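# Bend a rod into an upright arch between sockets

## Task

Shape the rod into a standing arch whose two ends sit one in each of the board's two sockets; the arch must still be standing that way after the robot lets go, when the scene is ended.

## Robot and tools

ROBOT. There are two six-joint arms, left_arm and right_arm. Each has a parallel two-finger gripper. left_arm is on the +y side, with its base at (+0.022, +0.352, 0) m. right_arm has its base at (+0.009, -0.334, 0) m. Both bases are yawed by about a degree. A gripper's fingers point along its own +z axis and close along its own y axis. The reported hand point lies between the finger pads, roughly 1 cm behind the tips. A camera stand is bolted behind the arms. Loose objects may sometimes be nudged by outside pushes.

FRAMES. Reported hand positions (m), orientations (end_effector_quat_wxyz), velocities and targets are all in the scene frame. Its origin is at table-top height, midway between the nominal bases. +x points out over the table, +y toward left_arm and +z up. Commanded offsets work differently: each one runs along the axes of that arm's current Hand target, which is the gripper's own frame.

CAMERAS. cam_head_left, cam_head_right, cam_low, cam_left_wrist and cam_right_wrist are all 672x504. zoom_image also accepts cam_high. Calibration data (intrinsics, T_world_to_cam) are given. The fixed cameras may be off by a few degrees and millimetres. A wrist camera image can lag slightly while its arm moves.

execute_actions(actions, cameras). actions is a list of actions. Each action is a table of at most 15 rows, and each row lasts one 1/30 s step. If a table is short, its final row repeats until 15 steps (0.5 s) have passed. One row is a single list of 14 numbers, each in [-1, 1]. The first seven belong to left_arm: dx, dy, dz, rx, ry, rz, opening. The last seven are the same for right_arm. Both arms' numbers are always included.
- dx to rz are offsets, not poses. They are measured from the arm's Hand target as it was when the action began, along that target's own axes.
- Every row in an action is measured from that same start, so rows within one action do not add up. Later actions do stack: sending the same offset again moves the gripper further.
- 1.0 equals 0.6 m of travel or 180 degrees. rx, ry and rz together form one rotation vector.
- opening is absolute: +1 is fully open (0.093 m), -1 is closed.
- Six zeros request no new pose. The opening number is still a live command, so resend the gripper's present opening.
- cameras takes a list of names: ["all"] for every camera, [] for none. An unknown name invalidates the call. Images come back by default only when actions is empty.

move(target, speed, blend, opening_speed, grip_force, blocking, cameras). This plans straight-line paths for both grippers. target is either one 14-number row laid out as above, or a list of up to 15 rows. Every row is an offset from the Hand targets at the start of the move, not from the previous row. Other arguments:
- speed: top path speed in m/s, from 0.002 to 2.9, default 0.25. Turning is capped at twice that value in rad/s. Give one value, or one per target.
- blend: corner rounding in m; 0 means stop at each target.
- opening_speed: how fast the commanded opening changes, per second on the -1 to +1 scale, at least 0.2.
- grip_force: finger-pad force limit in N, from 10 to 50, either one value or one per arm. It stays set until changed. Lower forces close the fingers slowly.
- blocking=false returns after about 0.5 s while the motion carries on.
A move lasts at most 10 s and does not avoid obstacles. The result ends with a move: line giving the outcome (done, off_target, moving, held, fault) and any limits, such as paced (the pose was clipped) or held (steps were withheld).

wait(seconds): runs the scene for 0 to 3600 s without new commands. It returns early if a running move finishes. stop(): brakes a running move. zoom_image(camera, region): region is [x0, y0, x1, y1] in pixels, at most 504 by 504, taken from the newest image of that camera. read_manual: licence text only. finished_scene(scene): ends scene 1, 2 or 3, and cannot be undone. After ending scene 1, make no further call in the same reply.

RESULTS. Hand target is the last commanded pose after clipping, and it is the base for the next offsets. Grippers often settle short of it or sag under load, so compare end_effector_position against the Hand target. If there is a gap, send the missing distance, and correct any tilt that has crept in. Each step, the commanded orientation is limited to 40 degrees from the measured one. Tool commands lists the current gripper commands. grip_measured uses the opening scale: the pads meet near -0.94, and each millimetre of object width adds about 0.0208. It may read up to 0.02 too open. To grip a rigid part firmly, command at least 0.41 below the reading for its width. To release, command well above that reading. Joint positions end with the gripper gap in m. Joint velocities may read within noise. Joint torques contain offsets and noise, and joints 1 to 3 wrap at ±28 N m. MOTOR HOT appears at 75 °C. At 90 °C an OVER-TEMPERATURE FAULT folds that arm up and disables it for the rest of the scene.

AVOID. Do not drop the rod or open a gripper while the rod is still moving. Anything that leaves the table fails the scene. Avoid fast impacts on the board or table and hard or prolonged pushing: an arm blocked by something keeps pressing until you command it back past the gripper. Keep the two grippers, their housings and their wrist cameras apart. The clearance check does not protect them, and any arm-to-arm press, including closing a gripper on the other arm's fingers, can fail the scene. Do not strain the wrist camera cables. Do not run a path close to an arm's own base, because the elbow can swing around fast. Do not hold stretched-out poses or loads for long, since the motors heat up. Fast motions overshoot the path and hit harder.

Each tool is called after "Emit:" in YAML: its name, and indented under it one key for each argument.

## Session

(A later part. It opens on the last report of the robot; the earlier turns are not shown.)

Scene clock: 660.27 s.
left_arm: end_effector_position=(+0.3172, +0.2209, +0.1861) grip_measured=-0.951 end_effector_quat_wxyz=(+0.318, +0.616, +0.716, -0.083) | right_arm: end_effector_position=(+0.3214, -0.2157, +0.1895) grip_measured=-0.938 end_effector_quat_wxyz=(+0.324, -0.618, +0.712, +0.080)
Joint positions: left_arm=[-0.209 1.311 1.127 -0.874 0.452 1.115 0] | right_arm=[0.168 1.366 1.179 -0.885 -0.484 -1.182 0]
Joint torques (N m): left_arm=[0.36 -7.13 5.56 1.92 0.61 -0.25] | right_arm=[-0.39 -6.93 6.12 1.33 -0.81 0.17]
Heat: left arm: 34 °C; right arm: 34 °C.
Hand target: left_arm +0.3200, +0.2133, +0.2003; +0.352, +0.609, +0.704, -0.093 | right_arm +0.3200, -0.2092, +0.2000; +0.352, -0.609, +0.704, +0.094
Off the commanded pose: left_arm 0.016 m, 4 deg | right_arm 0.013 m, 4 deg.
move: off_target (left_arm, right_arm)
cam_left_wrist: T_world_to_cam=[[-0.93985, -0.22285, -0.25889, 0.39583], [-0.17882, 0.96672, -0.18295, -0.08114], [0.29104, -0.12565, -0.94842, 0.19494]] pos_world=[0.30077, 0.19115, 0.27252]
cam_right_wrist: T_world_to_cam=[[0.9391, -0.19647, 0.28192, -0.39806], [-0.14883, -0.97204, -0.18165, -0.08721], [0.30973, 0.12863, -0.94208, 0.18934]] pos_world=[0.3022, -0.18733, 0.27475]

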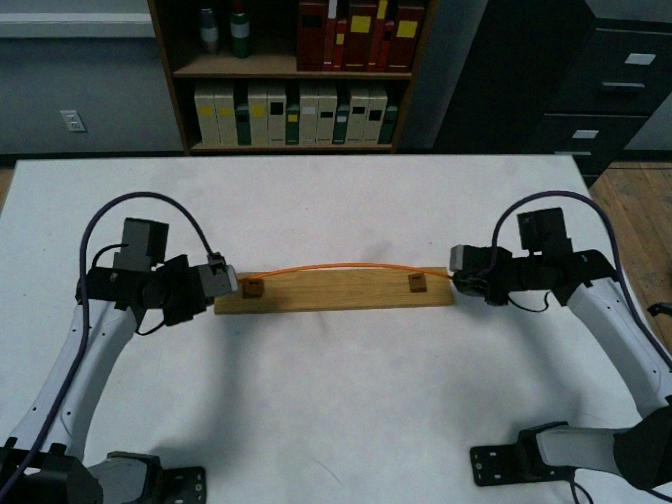

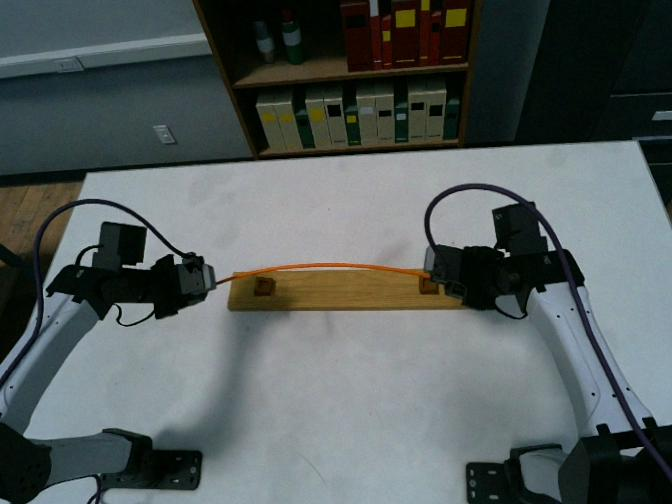

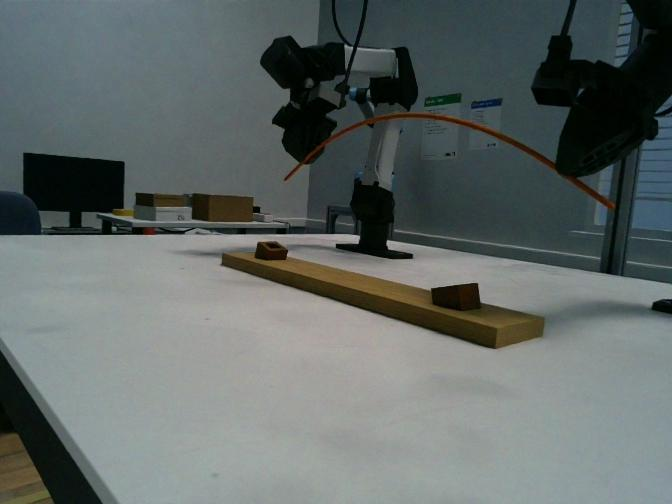

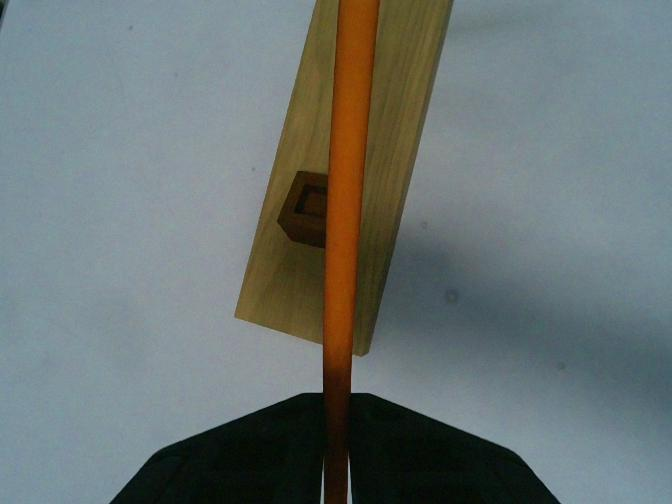

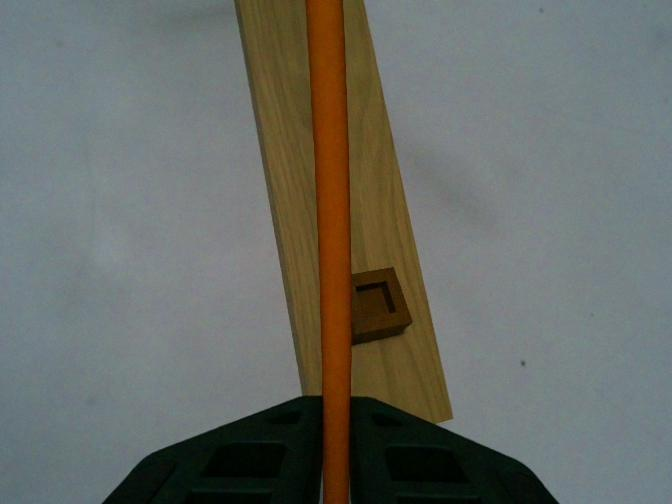

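Emit:
move:
  target:
    - [-0.0537,0.008,0.0252,-0.0628,-0.0938,-0.047,-1,-0.0483,-0.0095,0.0212,0.0628,-0.0938,0.047,-1]
    - [-0.0702,0.0223,0.056,-0.1053,-0.1368,-0.0828,-1,-0.0595,-0.0255,0.0483,0.1053,-0.1368,0.0828,-1]
  speed: 0.1
  blend: 0.01
  cameras: ["all"]

Scene clock: 712.97 s.
left_arm: end_effector_position=(+0.3471, +0.1775, +0.1923) grip_measured=-0.951 end_effector_quat_wxyz=(+0.553, +0.412, +0.714, -0.124) | right_arm: end_effector_position=(+0.3523, -0.1810, +0.1975) grip_measured=-0.938 end_effector_quat_wxyz=(+0.561, -0.412, +0.707, +0.121)
Joint positions: left_arm=[-0.334 1.143 0.612 0.13 0.403 0.468 0] | right_arm=[0.244 1.192 0.65 0.142 -0.504 -0.518 0]
Joint torques (N m): left_arm=[-1.47 -3.55 6.08 3.05 0.35 -0.35] | right_arm=[1.85 -4.48 6.54 2.13 -0.51 0.32]
Heat: left arm: 38 °C; right arm: 36 °C.
Hand target: left_arm +0.3456, +0.1642, +0.2053; +0.573, +0.414, +0.692, -0.149 | right_arm +0.3455, -0.1683, +0.2049; +0.572, -0.415, +0.692, +0.149
Off the commanded pose: left_arm 0.019 m, 4 deg | right_arm 0.016 m, 4 deg.
move: off_target (left_arm, right_arm)
cam_left_wrist: T_world_to_cam=[[-0.73498, -0.62224, -0.26947, 0.41758], [-0.3275, 0.67372, -0.66246, 0.16308], [0.59376, -0.39865, -0.69895, 0.0821]] pos_world=[0.31158, 0.1827, 0.27795]
cam_right_wrist: T_world_to_cam=[[0.7334, -0.609, 0.30206, -0.42861], [-0.2955, -0.68576, -0.66514, 0.15158], [0.61221, 0.39856, -0.6829, 0.07387]] pos_world=[0.31391, -0.18652, 0.28074]

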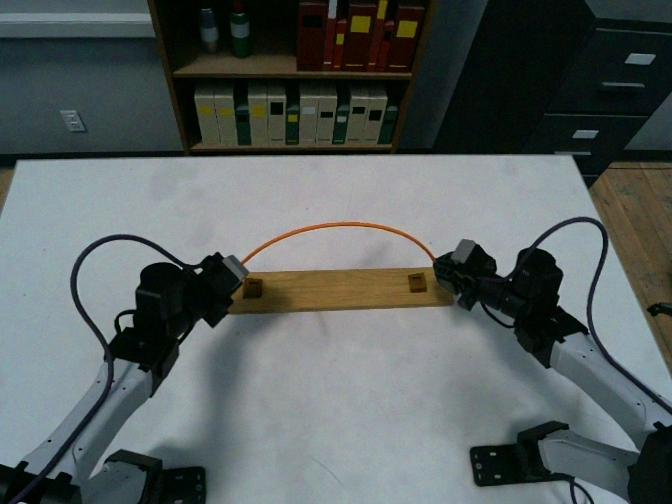

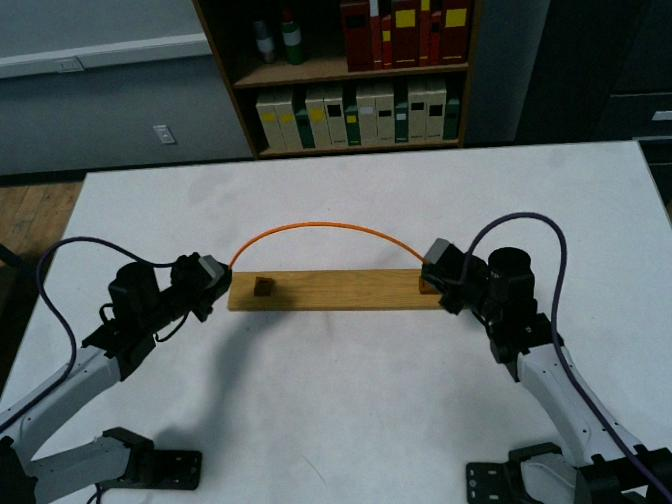

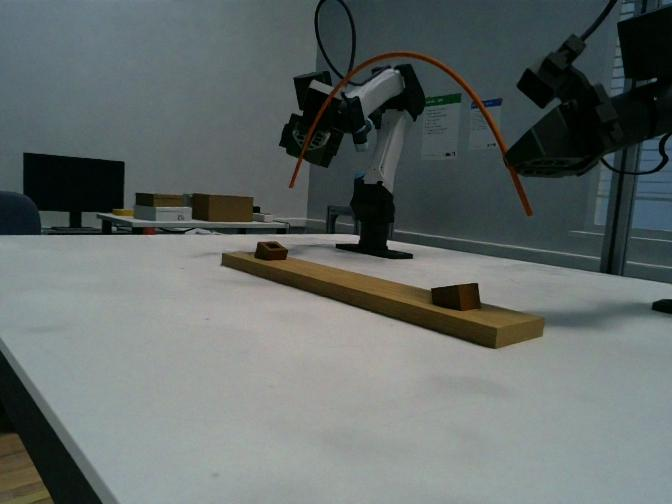

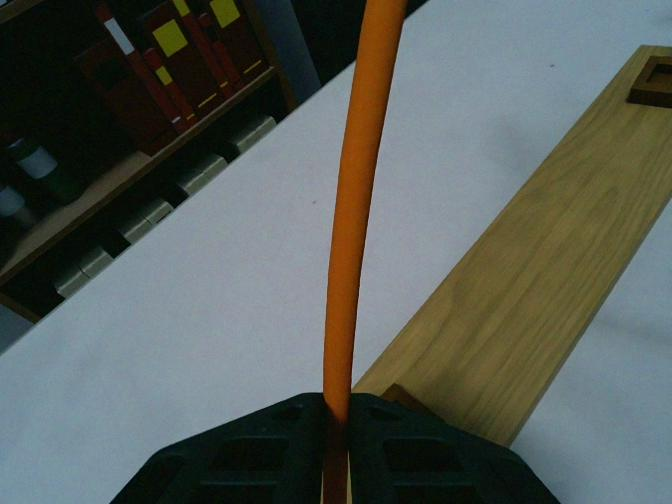

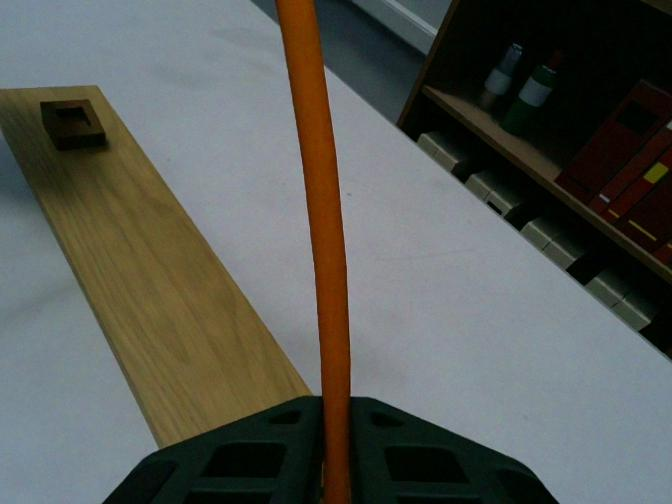

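Emit:
zoom_image:
  camera: "cam_head_left"
  region: [190, 230, 310, 330]

Emit:
zoom_image:
  camera: "cam_head_right"
  region: [170, 230, 290, 330]

Emit:
zoom_image:
  camera: "cam_head_left"
  region: [380, 220, 500, 320]

Emit:
zoom_image:
  camera: "cam_head_right"
  region: [370, 220, 490, 320]

Emit:
zoom_image:
  camera: "cam_low"
  region: [400, 100, 600, 350]

Emit:
zoom_image:
  camera: "cam_low"
  region: [220, 60, 400, 280]

Scaled by 4.200.

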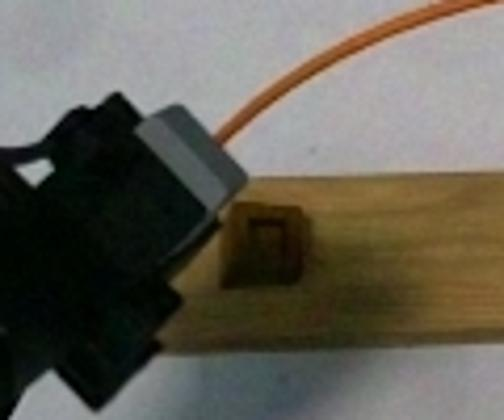

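Scaled by 4.200.

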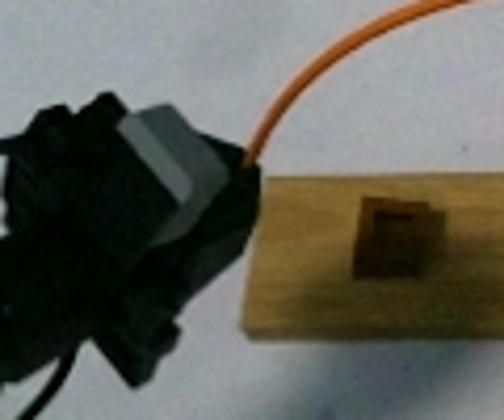

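Scaled by 4.200.

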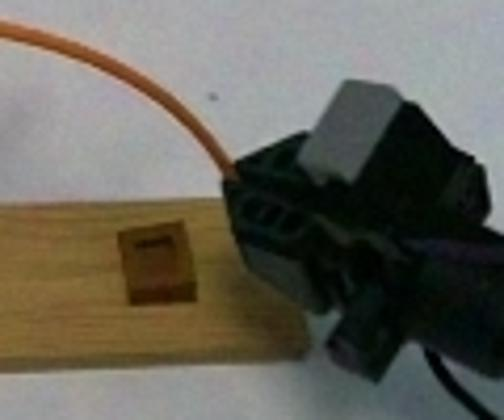

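Scaled by 4.200.

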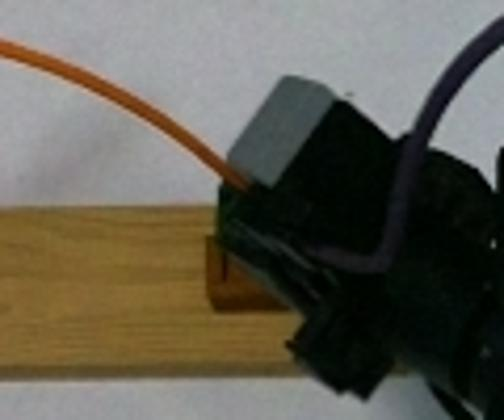

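Scaled by 2.016.

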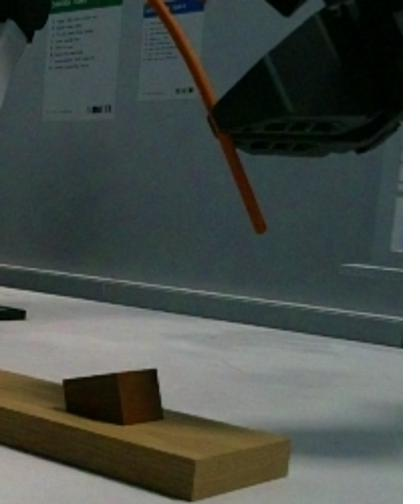

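Scaled by 2.291.

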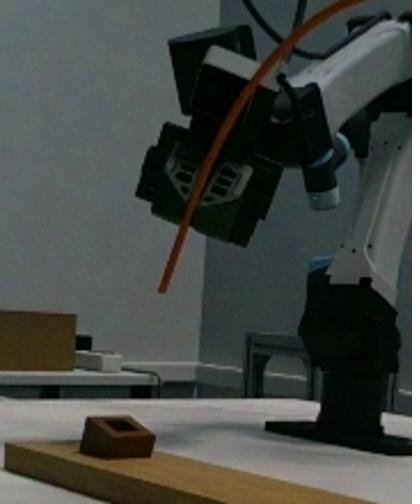

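Emit:
move:
  target: [0.0618,-0.0003,0.1238,-0.02,-0.0462,-0.0295,-1,0.0787,-0.0082,0.0998,0.0193,-0.044,0.0326,-1]
  speed: 0.08
  cameras: ["all"]

Emit:
zoom_image:
  camera: "cam_low"
  region: [400, 180, 560, 340]

Emit:
zoom_image:
  camera: "cam_low"
  region: [220, 150, 360, 290]

Emit:
zoom_image:
  camera: "cam_head_left"
  region: [210, 220, 330, 320]

Emit:
zoom_image:
  camera: "cam_head_right"
  region: [210, 220, 330, 320]

Emit:
zoom_image:
  camera: "cam_head_left"
  region: [370, 220, 490, 320]

Emit:
zoom_image:
  camera: "cam_head_right"
  region: [360, 220, 480, 320]

Scene clock: 901.53 s.
left_arm: end_effector_position=(+0.4025, +0.1458, +0.1387) grip_measured=-0.951 end_effector_quat_wxyz=(+0.614, +0.343, +0.695, -0.151) | right_arm: end_effector_position=(+0.3987, -0.1669, +0.1460) grip_measured=-0.938 end_effector_quat_wxyz=(+0.625, -0.340, +0.687, +0.149)
Joint positions: left_arm=[-0.395 1.624 0.536 0.875 0.319 0.286 0] | right_arm=[0.271 1.602 0.524 0.882 -0.458 -0.313 0]
Joint torques (N m): left_arm=[-2.13 -6.11 4.77 3.16 0.36 -0.31] | right_arm=[2.4 -4.45 5.44 2.21 -0.47 0.26]
Heat: left arm: 54 °C; right arm: 51 °C.
Hand target: left_arm +0.3950, +0.1284, +0.1490; +0.626, +0.352, +0.671, -0.183 | right_arm +0.3893, -0.1497, +0.1451; +0.623, -0.350, +0.675, +0.185
Off the commanded pose: left_arm 0.021 m, 5 deg | right_arm 0.020 m, 5 deg.
move: off_target (left_arm, right_arm)
cam_left_wrist: T_world_to_cam=[[-0.67189, -0.71172, -0.20498, 0.4028], [-0.31851, 0.52751, -0.78758, 0.20208], [0.66867, -0.46388, -0.58112, -0.03789]] pos_world=[0.36034, 0.16251, 0.21971]
cam_right_wrist: T_world_to_cam=[[0.66796, -0.7062, 0.23475, -0.41888], [-0.28494, -0.5341, -0.79596, 0.18089], [0.68749, 0.46478, -0.55798, -0.03243]] pos_world=[0.35363, -0.18413, 0.22421]

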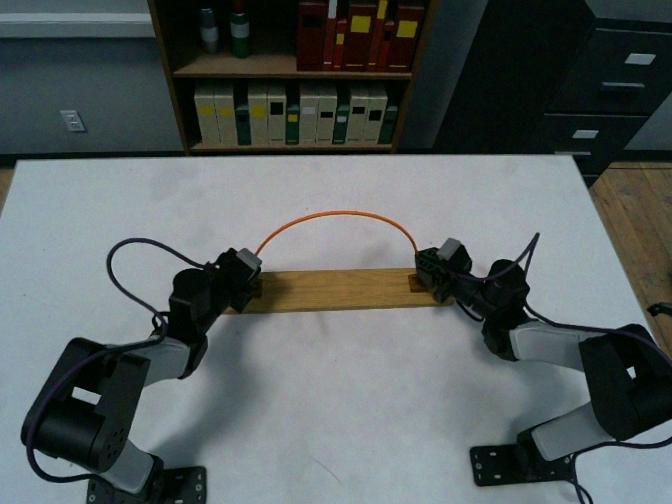

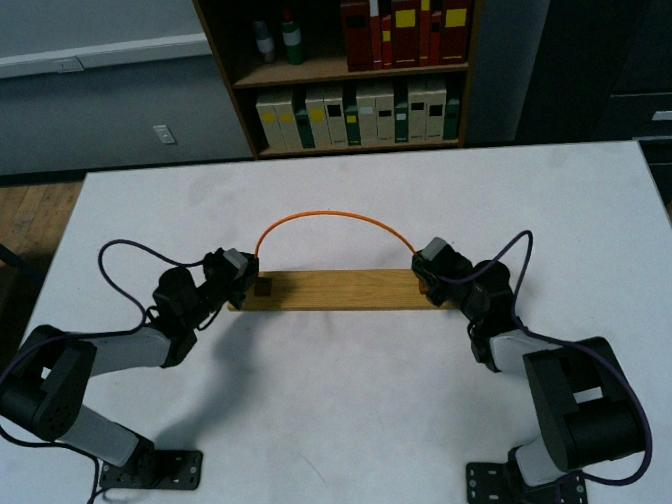

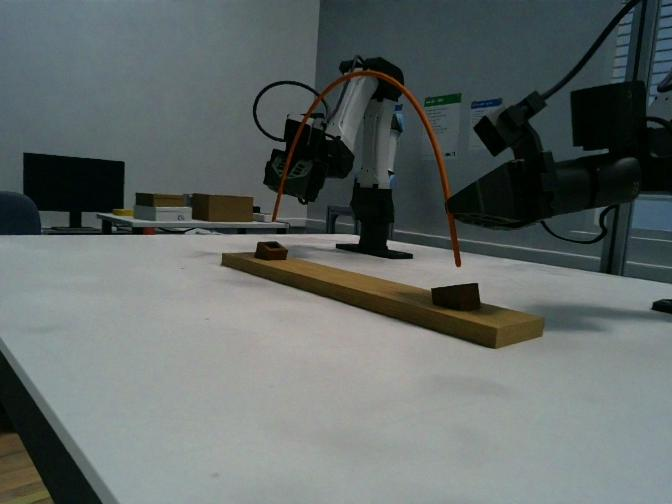

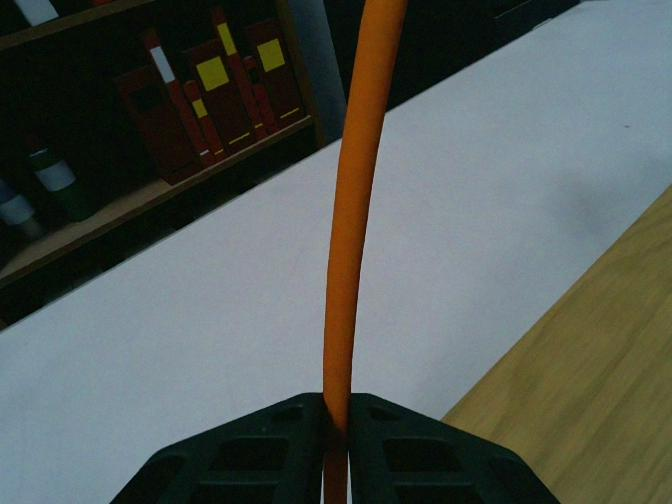

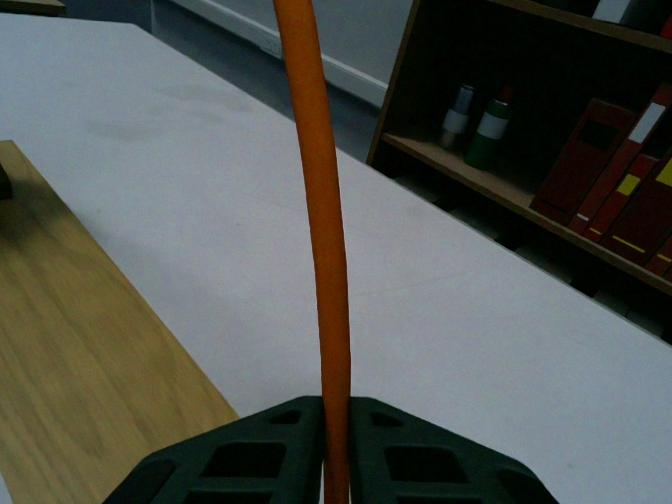

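Scaled by 3.150.

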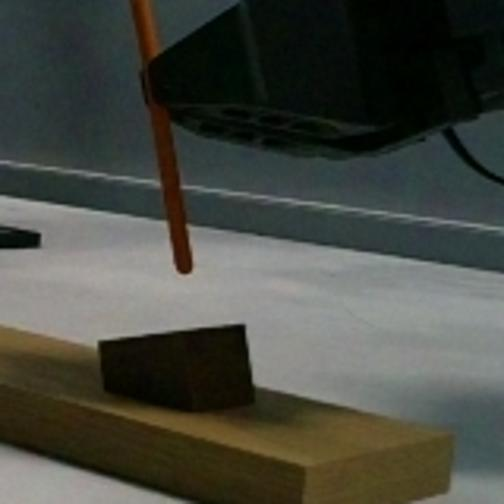

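Scaled by 3.600.

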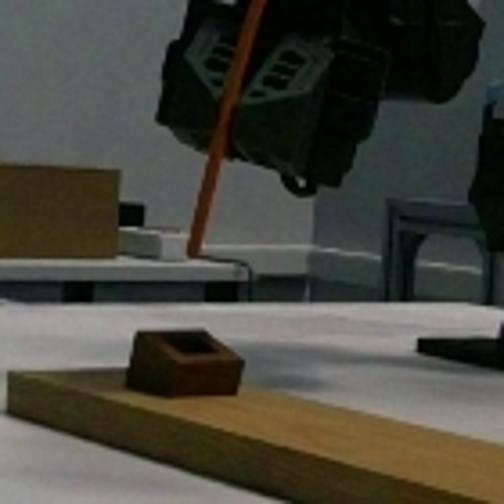

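Scaled by 4.200.

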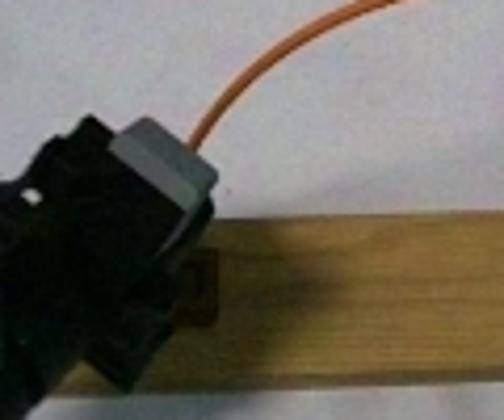

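Scaled by 4.200.

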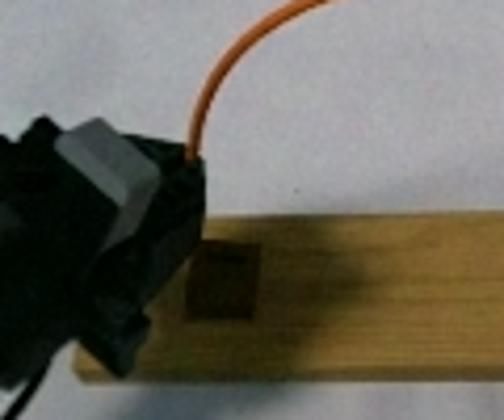

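Scaled by 4.200.

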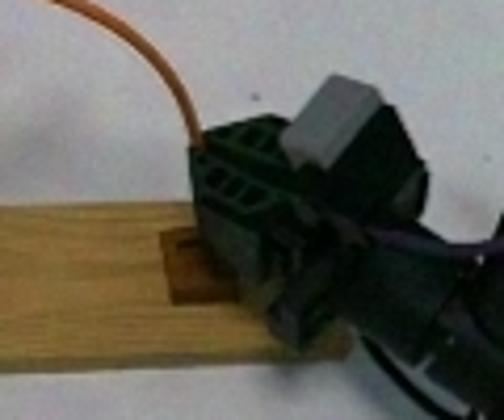

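Scaled by 4.200.

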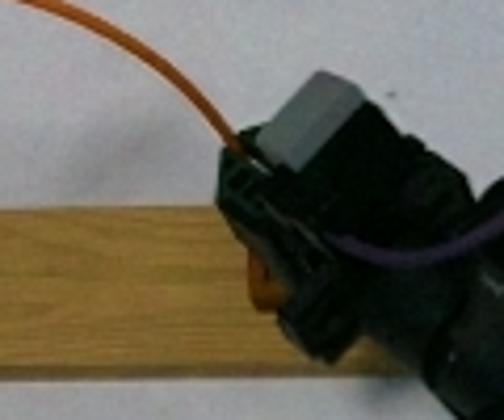

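Emit:
move:
  target: [0.0145,-0.0222,0.0097,0,0,0,-1,0.0445,0.0087,0.012,0,0,0,-1]
  speed: 0.04
  cameras: ["cam_head_left","cam_head_right","cam_low"]

Emit:
zoom_image:
  camera: "cam_low"
  region: [400, 200, 540, 340]

Emit:
zoom_image:
  camera: "cam_low"
  region: [220, 180, 330, 290]

Emit:
zoom_image:
  camera: "cam_head_left"
  region: [210, 220, 330, 320]

Emit:
zoom_image:
  camera: "cam_head_right"
  region: [210, 220, 330, 320]

Emit:
zoom_image:
  camera: "cam_head_left"
  region: [370, 220, 490, 320]

Emit:
zoom_image:
  camera: "cam_head_right"
  region: [360, 220, 480, 320]

Scene clock: 1002.97 s.
left_arm: end_effector_position=(+0.3986, +0.1379, +0.1244) grip_measured=-0.951 end_effector_quat_wxyz=(+0.612, +0.339, +0.699, -0.146) | right_arm: end_effector_position=(+0.4023, -0.1670, +0.1182) grip_measured=-0.938 end_effector_quat_wxyz=(+0.626, -0.335, +0.689, +0.148)
Joint positions: left_arm=[-0.436 1.675 0.514 0.944 0.267 0.276 0] | right_arm=[0.273 1.736 0.495 1.048 -0.447 -0.305 0]
Joint torques (N m): left_arm=[-2.39 -6.28 4.79 3.19 0.45 -0.28] | right_arm=[2.67 -4.75 4.78 2.08 -0.56 0.21]
Heat: left arm: 61 °C; right arm: 55 °C.
Hand target: left_arm +0.3902, +0.1176, +0.1370; +0.626, +0.352, +0.671, -0.183 | right_arm +0.3912, -0.1476, +0.1171; +0.623, -0.350, +0.675, +0.185
Off the commanded pose: left_arm 0.026 m, 6 deg | right_arm 0.022 m, 5 deg.
move: off_target (left_arm, right_arm)

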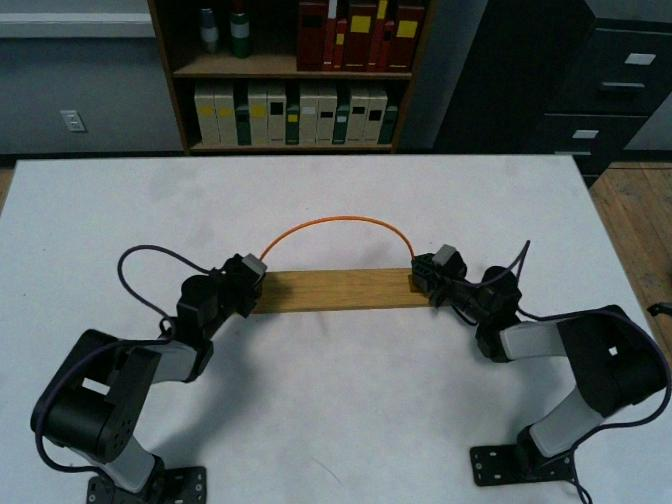

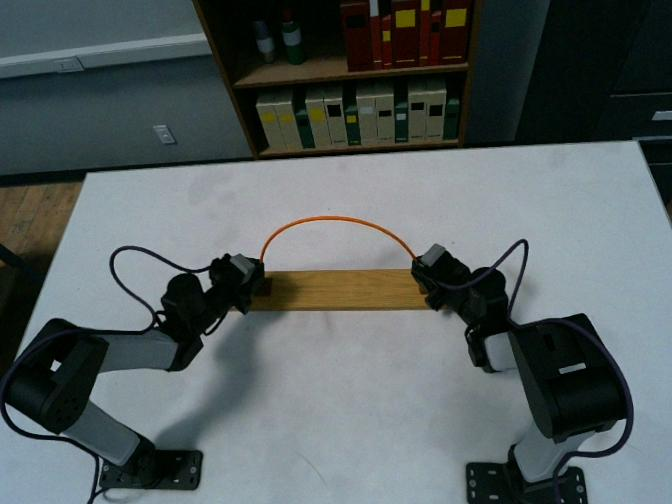

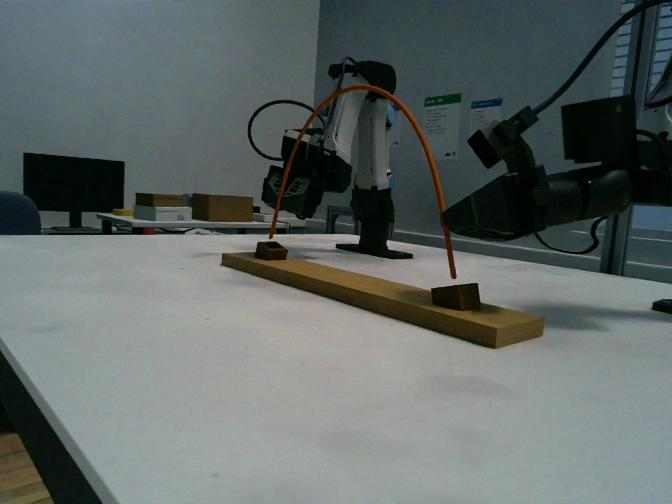

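Scaled by 3.600.

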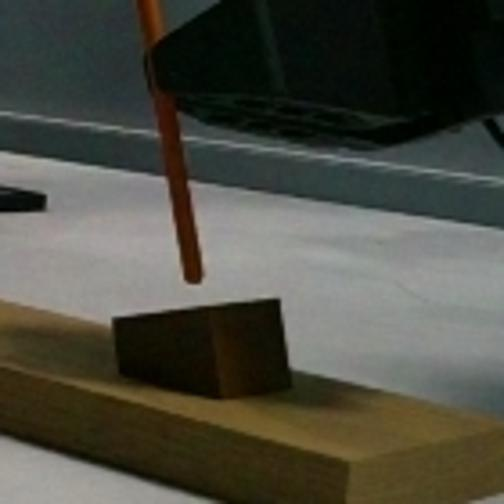

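Scaled by 4.582.

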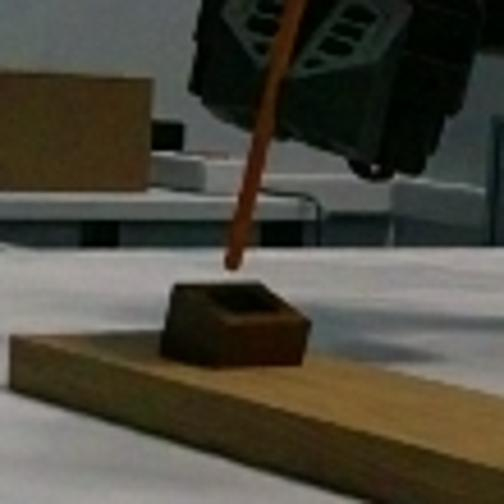

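Scaled by 4.200.

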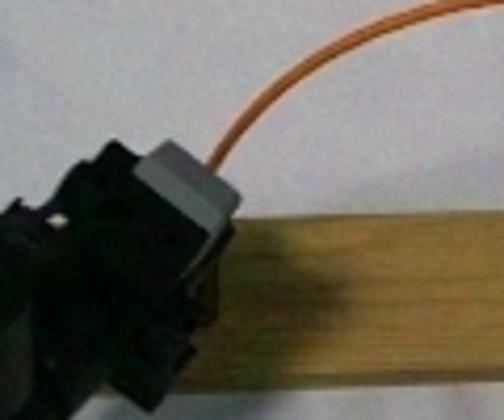

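Scaled by 4.200.

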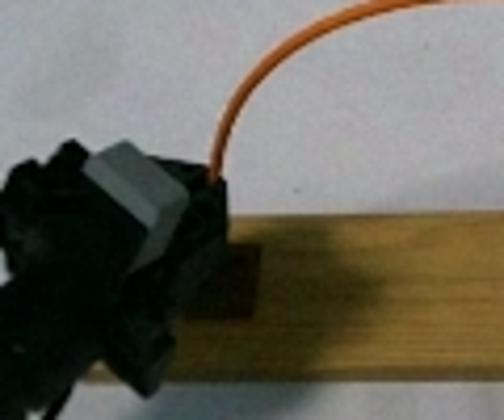

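Scaled by 4.200.

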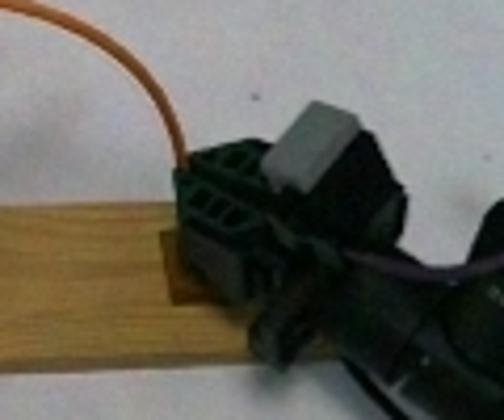

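Scaled by 4.200.

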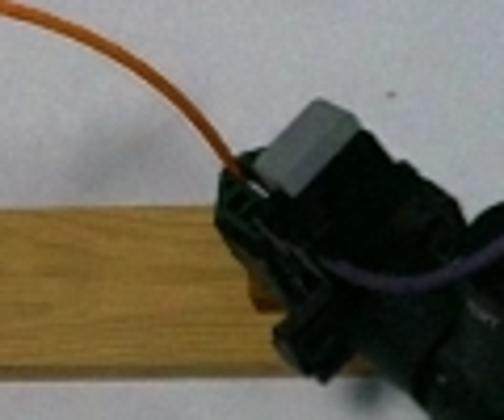

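Emit:
move:
  target:
    - [-0.0012,-0.0034,0.0034,0,0,0,-1,-0.0014,0.0093,-0.0025,0,0,0,-1]
    - [0.019,-0.005,0.0042,0,0,0,-1,0.0238,0.0117,-0.0008,0,0,0,-1]
  speed: 0.04
  blend: 0.003
  cameras: ["cam_head_left","cam_head_right","cam_low"]

Emit:
zoom_image:
  camera: "cam_low"
  region: [400, 220, 520, 340]

Emit:
zoom_image:
  camera: "cam_low"
  region: [220, 190, 320, 290]

Scene clock: 1035.60 s.
left_arm: end_effector_position=(+0.3998, +0.1359, +0.1165) grip_measured=-0.951 end_effector_quat_wxyz=(+0.618, +0.337, +0.695, -0.145) | right_arm: end_effector_position=(+0.3975, -0.1653, +0.1024) grip_measured=-0.938 end_effector_quat_wxyz=(+0.625, -0.333, +0.690, +0.148)
Joint positions: left_arm=[-0.442 1.73 0.504 1.025 0.258 0.274 0] | right_arm=[0.285 1.801 0.463 1.144 -0.434 -0.299 0]
Joint torques (N m): left_arm=[-2.17 -6.31 4.41 3.05 0.49 -0.27] | right_arm=[2.4 -4.82 4.31 2.19 -0.61 0.15]
Heat: left arm: 63 °C; right arm: 53 °C.
Hand target: left_arm +0.3903, +0.1165, +0.1251; +0.627, +0.352, +0.671, -0.183 | right_arm +0.3862, -0.1465, +0.1020; +0.623, -0.350, +0.675, +0.185
Off the commanded pose: left_arm 0.023 m, 5 deg | right_arm 0.022 m, 5 deg.
move: off_target (left_arm, right_arm)

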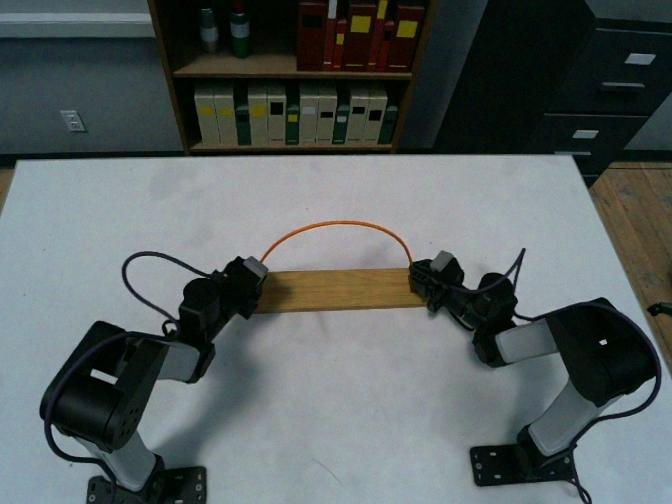

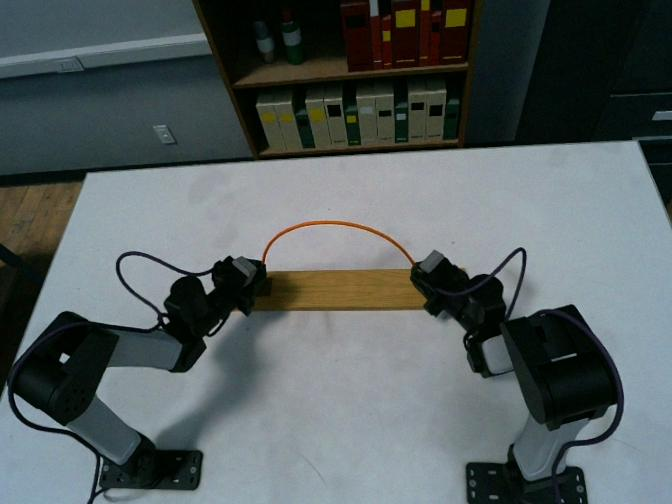

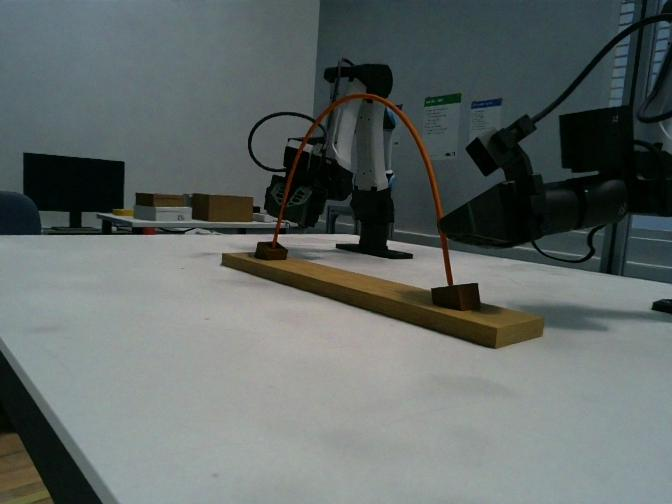

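Scaled by 4.200.

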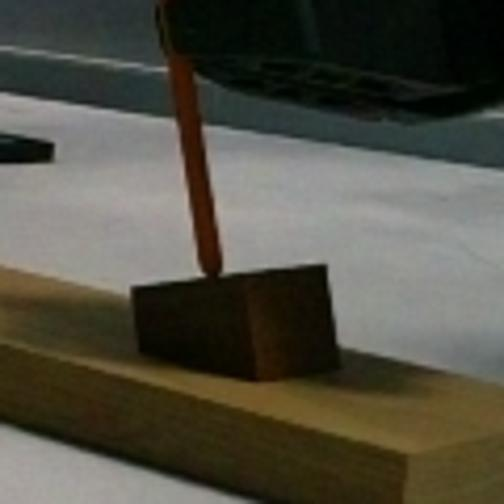

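Scaled by 5.040.

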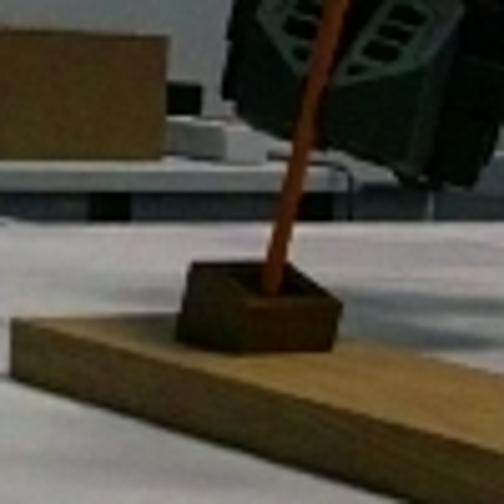

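Emit:
move:
  target:
    - [-0.0027,-0.0012,-0.0059,0,0,0,-1,0,0,0,0,0,0,-1]
    - [0.0173,-0.0044,-0.0029,0,0,0,-1,0.0103,0.0003,-0.0001,0,0,0,-1]
  speed: 0.04
  blend: 0.002
  cameras: ["cam_head_left","cam_head_right","cam_low"]

Emit:
zoom_image:
  camera: "cam_low"
  region: [400, 220, 520, 340]

Emit:
zoom_image:
  camera: "cam_low"
  region: [220, 190, 320, 290]

Scene clock: 1061.00 s.
left_arm: end_effector_position=(+0.3988, +0.1364, +0.1152) grip_measured=-0.951 end_effector_quat_wxyz=(+0.631, +0.335, +0.684, -0.145) | right_arm: end_effector_position=(+0.3989, -0.1651, +0.0992) grip_measured=-0.938 end_effector_quat_wxyz=(+0.629, -0.333, +0.688, +0.147)
Joint positions: left_arm=[-0.442 1.766 0.484 1.114 0.258 0.274 0] | right_arm=[0.285 1.831 0.463 1.183 -0.433 -0.299 0]
Joint torques (N m): left_arm=[-2 -6.01 3.95 2.77 0.5 -0.27] | right_arm=[2.15 -4.9 3.77 2.18 -0.7 0.19]
Heat: left arm: 59 °C; right arm: 52 °C.
Hand target: left_arm +0.3875, +0.1184, +0.1147; +0.626, +0.352, +0.671, -0.183 | right_arm +0.3861, -0.1479, +0.0960; +0.623, -0.350, +0.675, +0.185
Off the commanded pose: left_arm 0.021 m, 5 deg | right_arm 0.022 m, 5 deg.
move: off_target (left_arm, right_arm); blend cut to 0.0017 m at target 1

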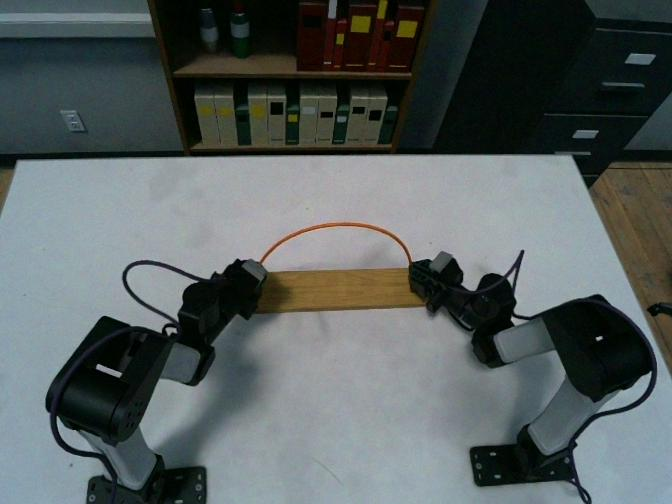

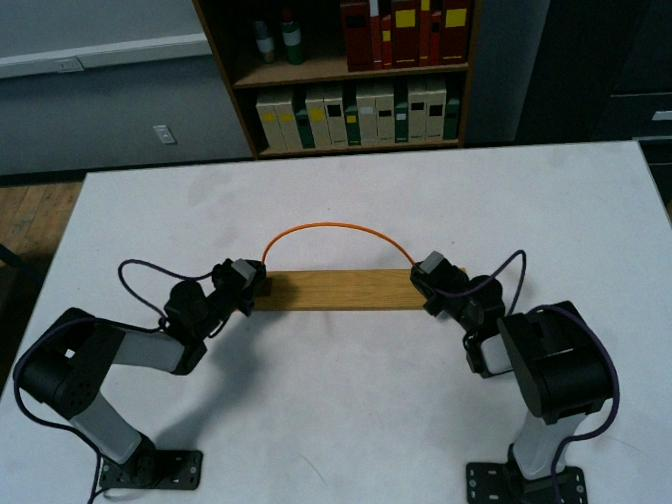

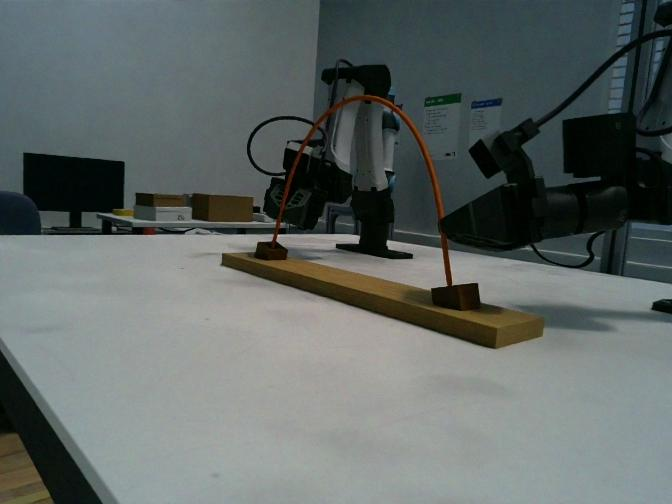

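Scaled by 4.200.

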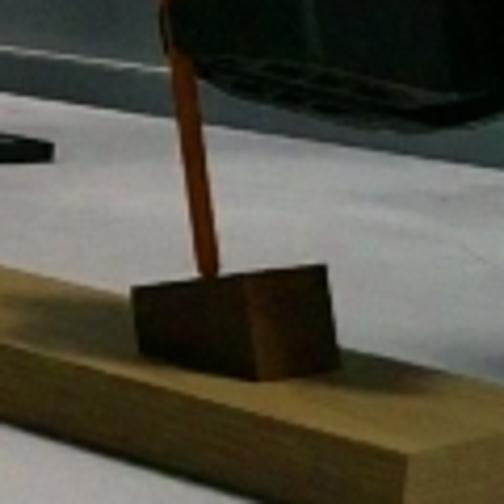

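Scaled by 5.040.

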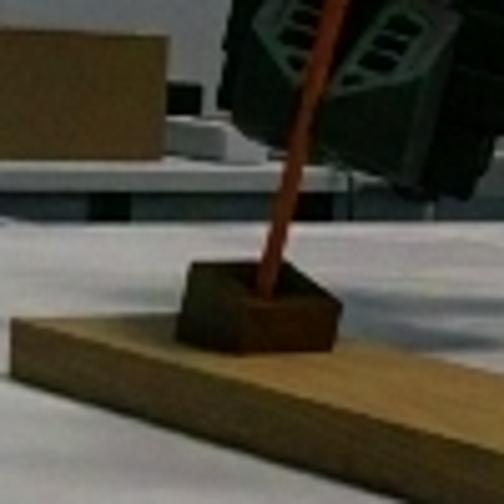

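Emit:
move:
  target:
    - [-0.0194,0.0039,-0.003,0,0,0,-1,0,0,0,0,0,0,-1]
    - [-0.0171,0.0083,-0.0122,0,0,0,-1,0,0,0,0,0,0,-1]
  speed: 0.04
  cameras: ["cam_head_left","cam_head_right","cam_low"]

Emit:
zoom_image:
  camera: "cam_low"
  region: [400, 220, 520, 340]

Emit:
zoom_image:
  camera: "cam_low"
  region: [220, 190, 320, 290]

Scene clock: 1085.53 s.
left_arm: end_effector_position=(+0.3972, +0.1388, +0.1162) grip_measured=-0.951 end_effector_quat_wxyz=(+0.626, +0.335, +0.689, -0.144) | right_arm: end_effector_position=(+0.3989, -0.1651, +0.0992) grip_measured=-0.938 end_effector_quat_wxyz=(+0.629, -0.333, +0.688, +0.147)
Joint positions: left_arm=[-0.438 1.74 0.48 1.079 0.259 0.274 0] | right_arm=[0.285 1.831 0.463 1.183 -0.433 -0.299 0]
Joint torques (N m): left_arm=[-0.98 -9.48 4.01 2.46 0.62 -0.25] | right_arm=[2.11 -5.03 3.67 2.17 -0.68 0.19]
Heat: left arm: 57 °C; right arm: 53 °C.
Hand target: left_arm +0.3855, +0.1244, +0.1269; +0.627, +0.352, +0.671, -0.183 | right_arm +0.3861, -0.1479, +0.0960; +0.623, -0.350, +0.675, +0.185
Off the commanded pose: left_arm 0.021 m, 5 deg | right_arm 0.022 m, 5 deg.
move: off_target (left_arm)

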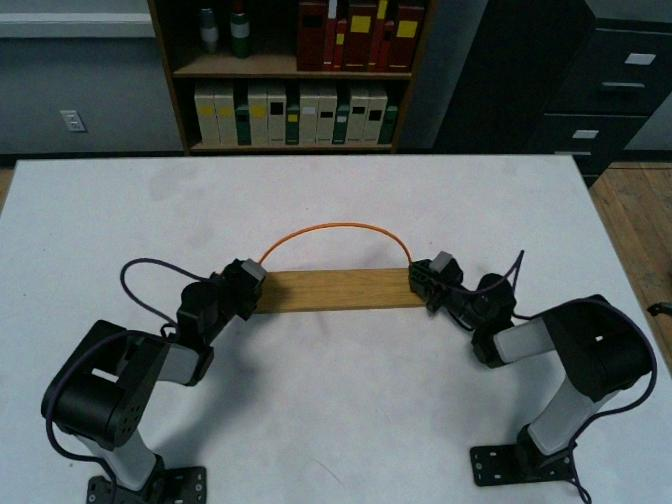

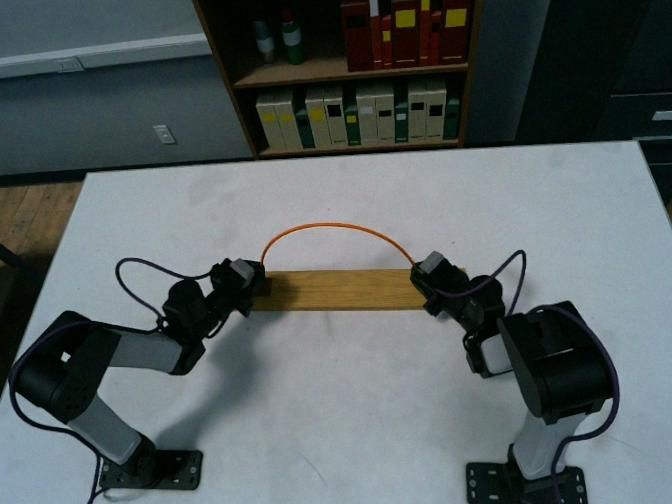

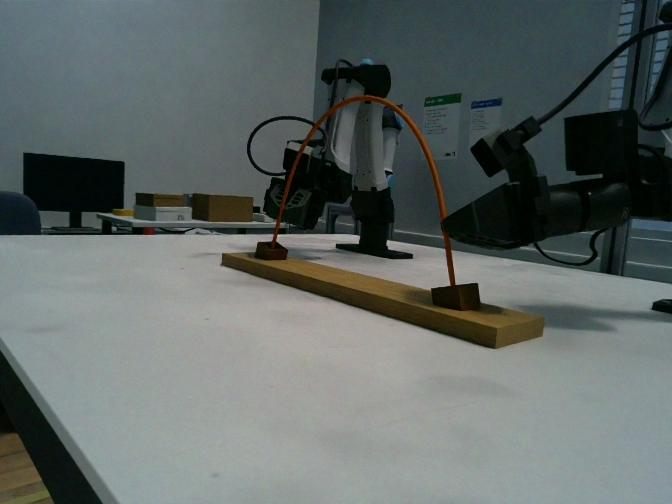

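Scaled by 4.200.

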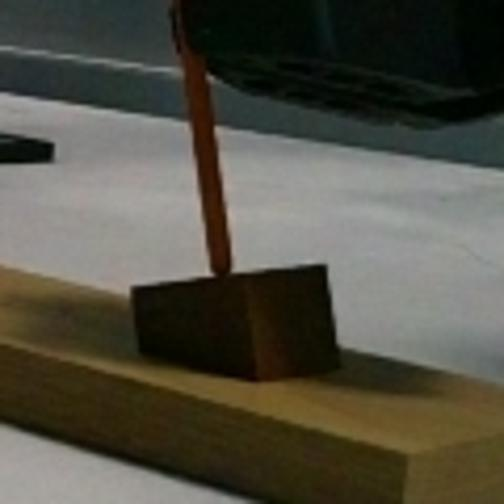

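Scaled by 5.040.

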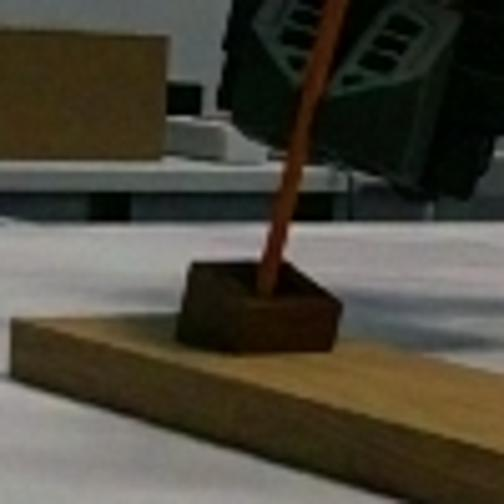

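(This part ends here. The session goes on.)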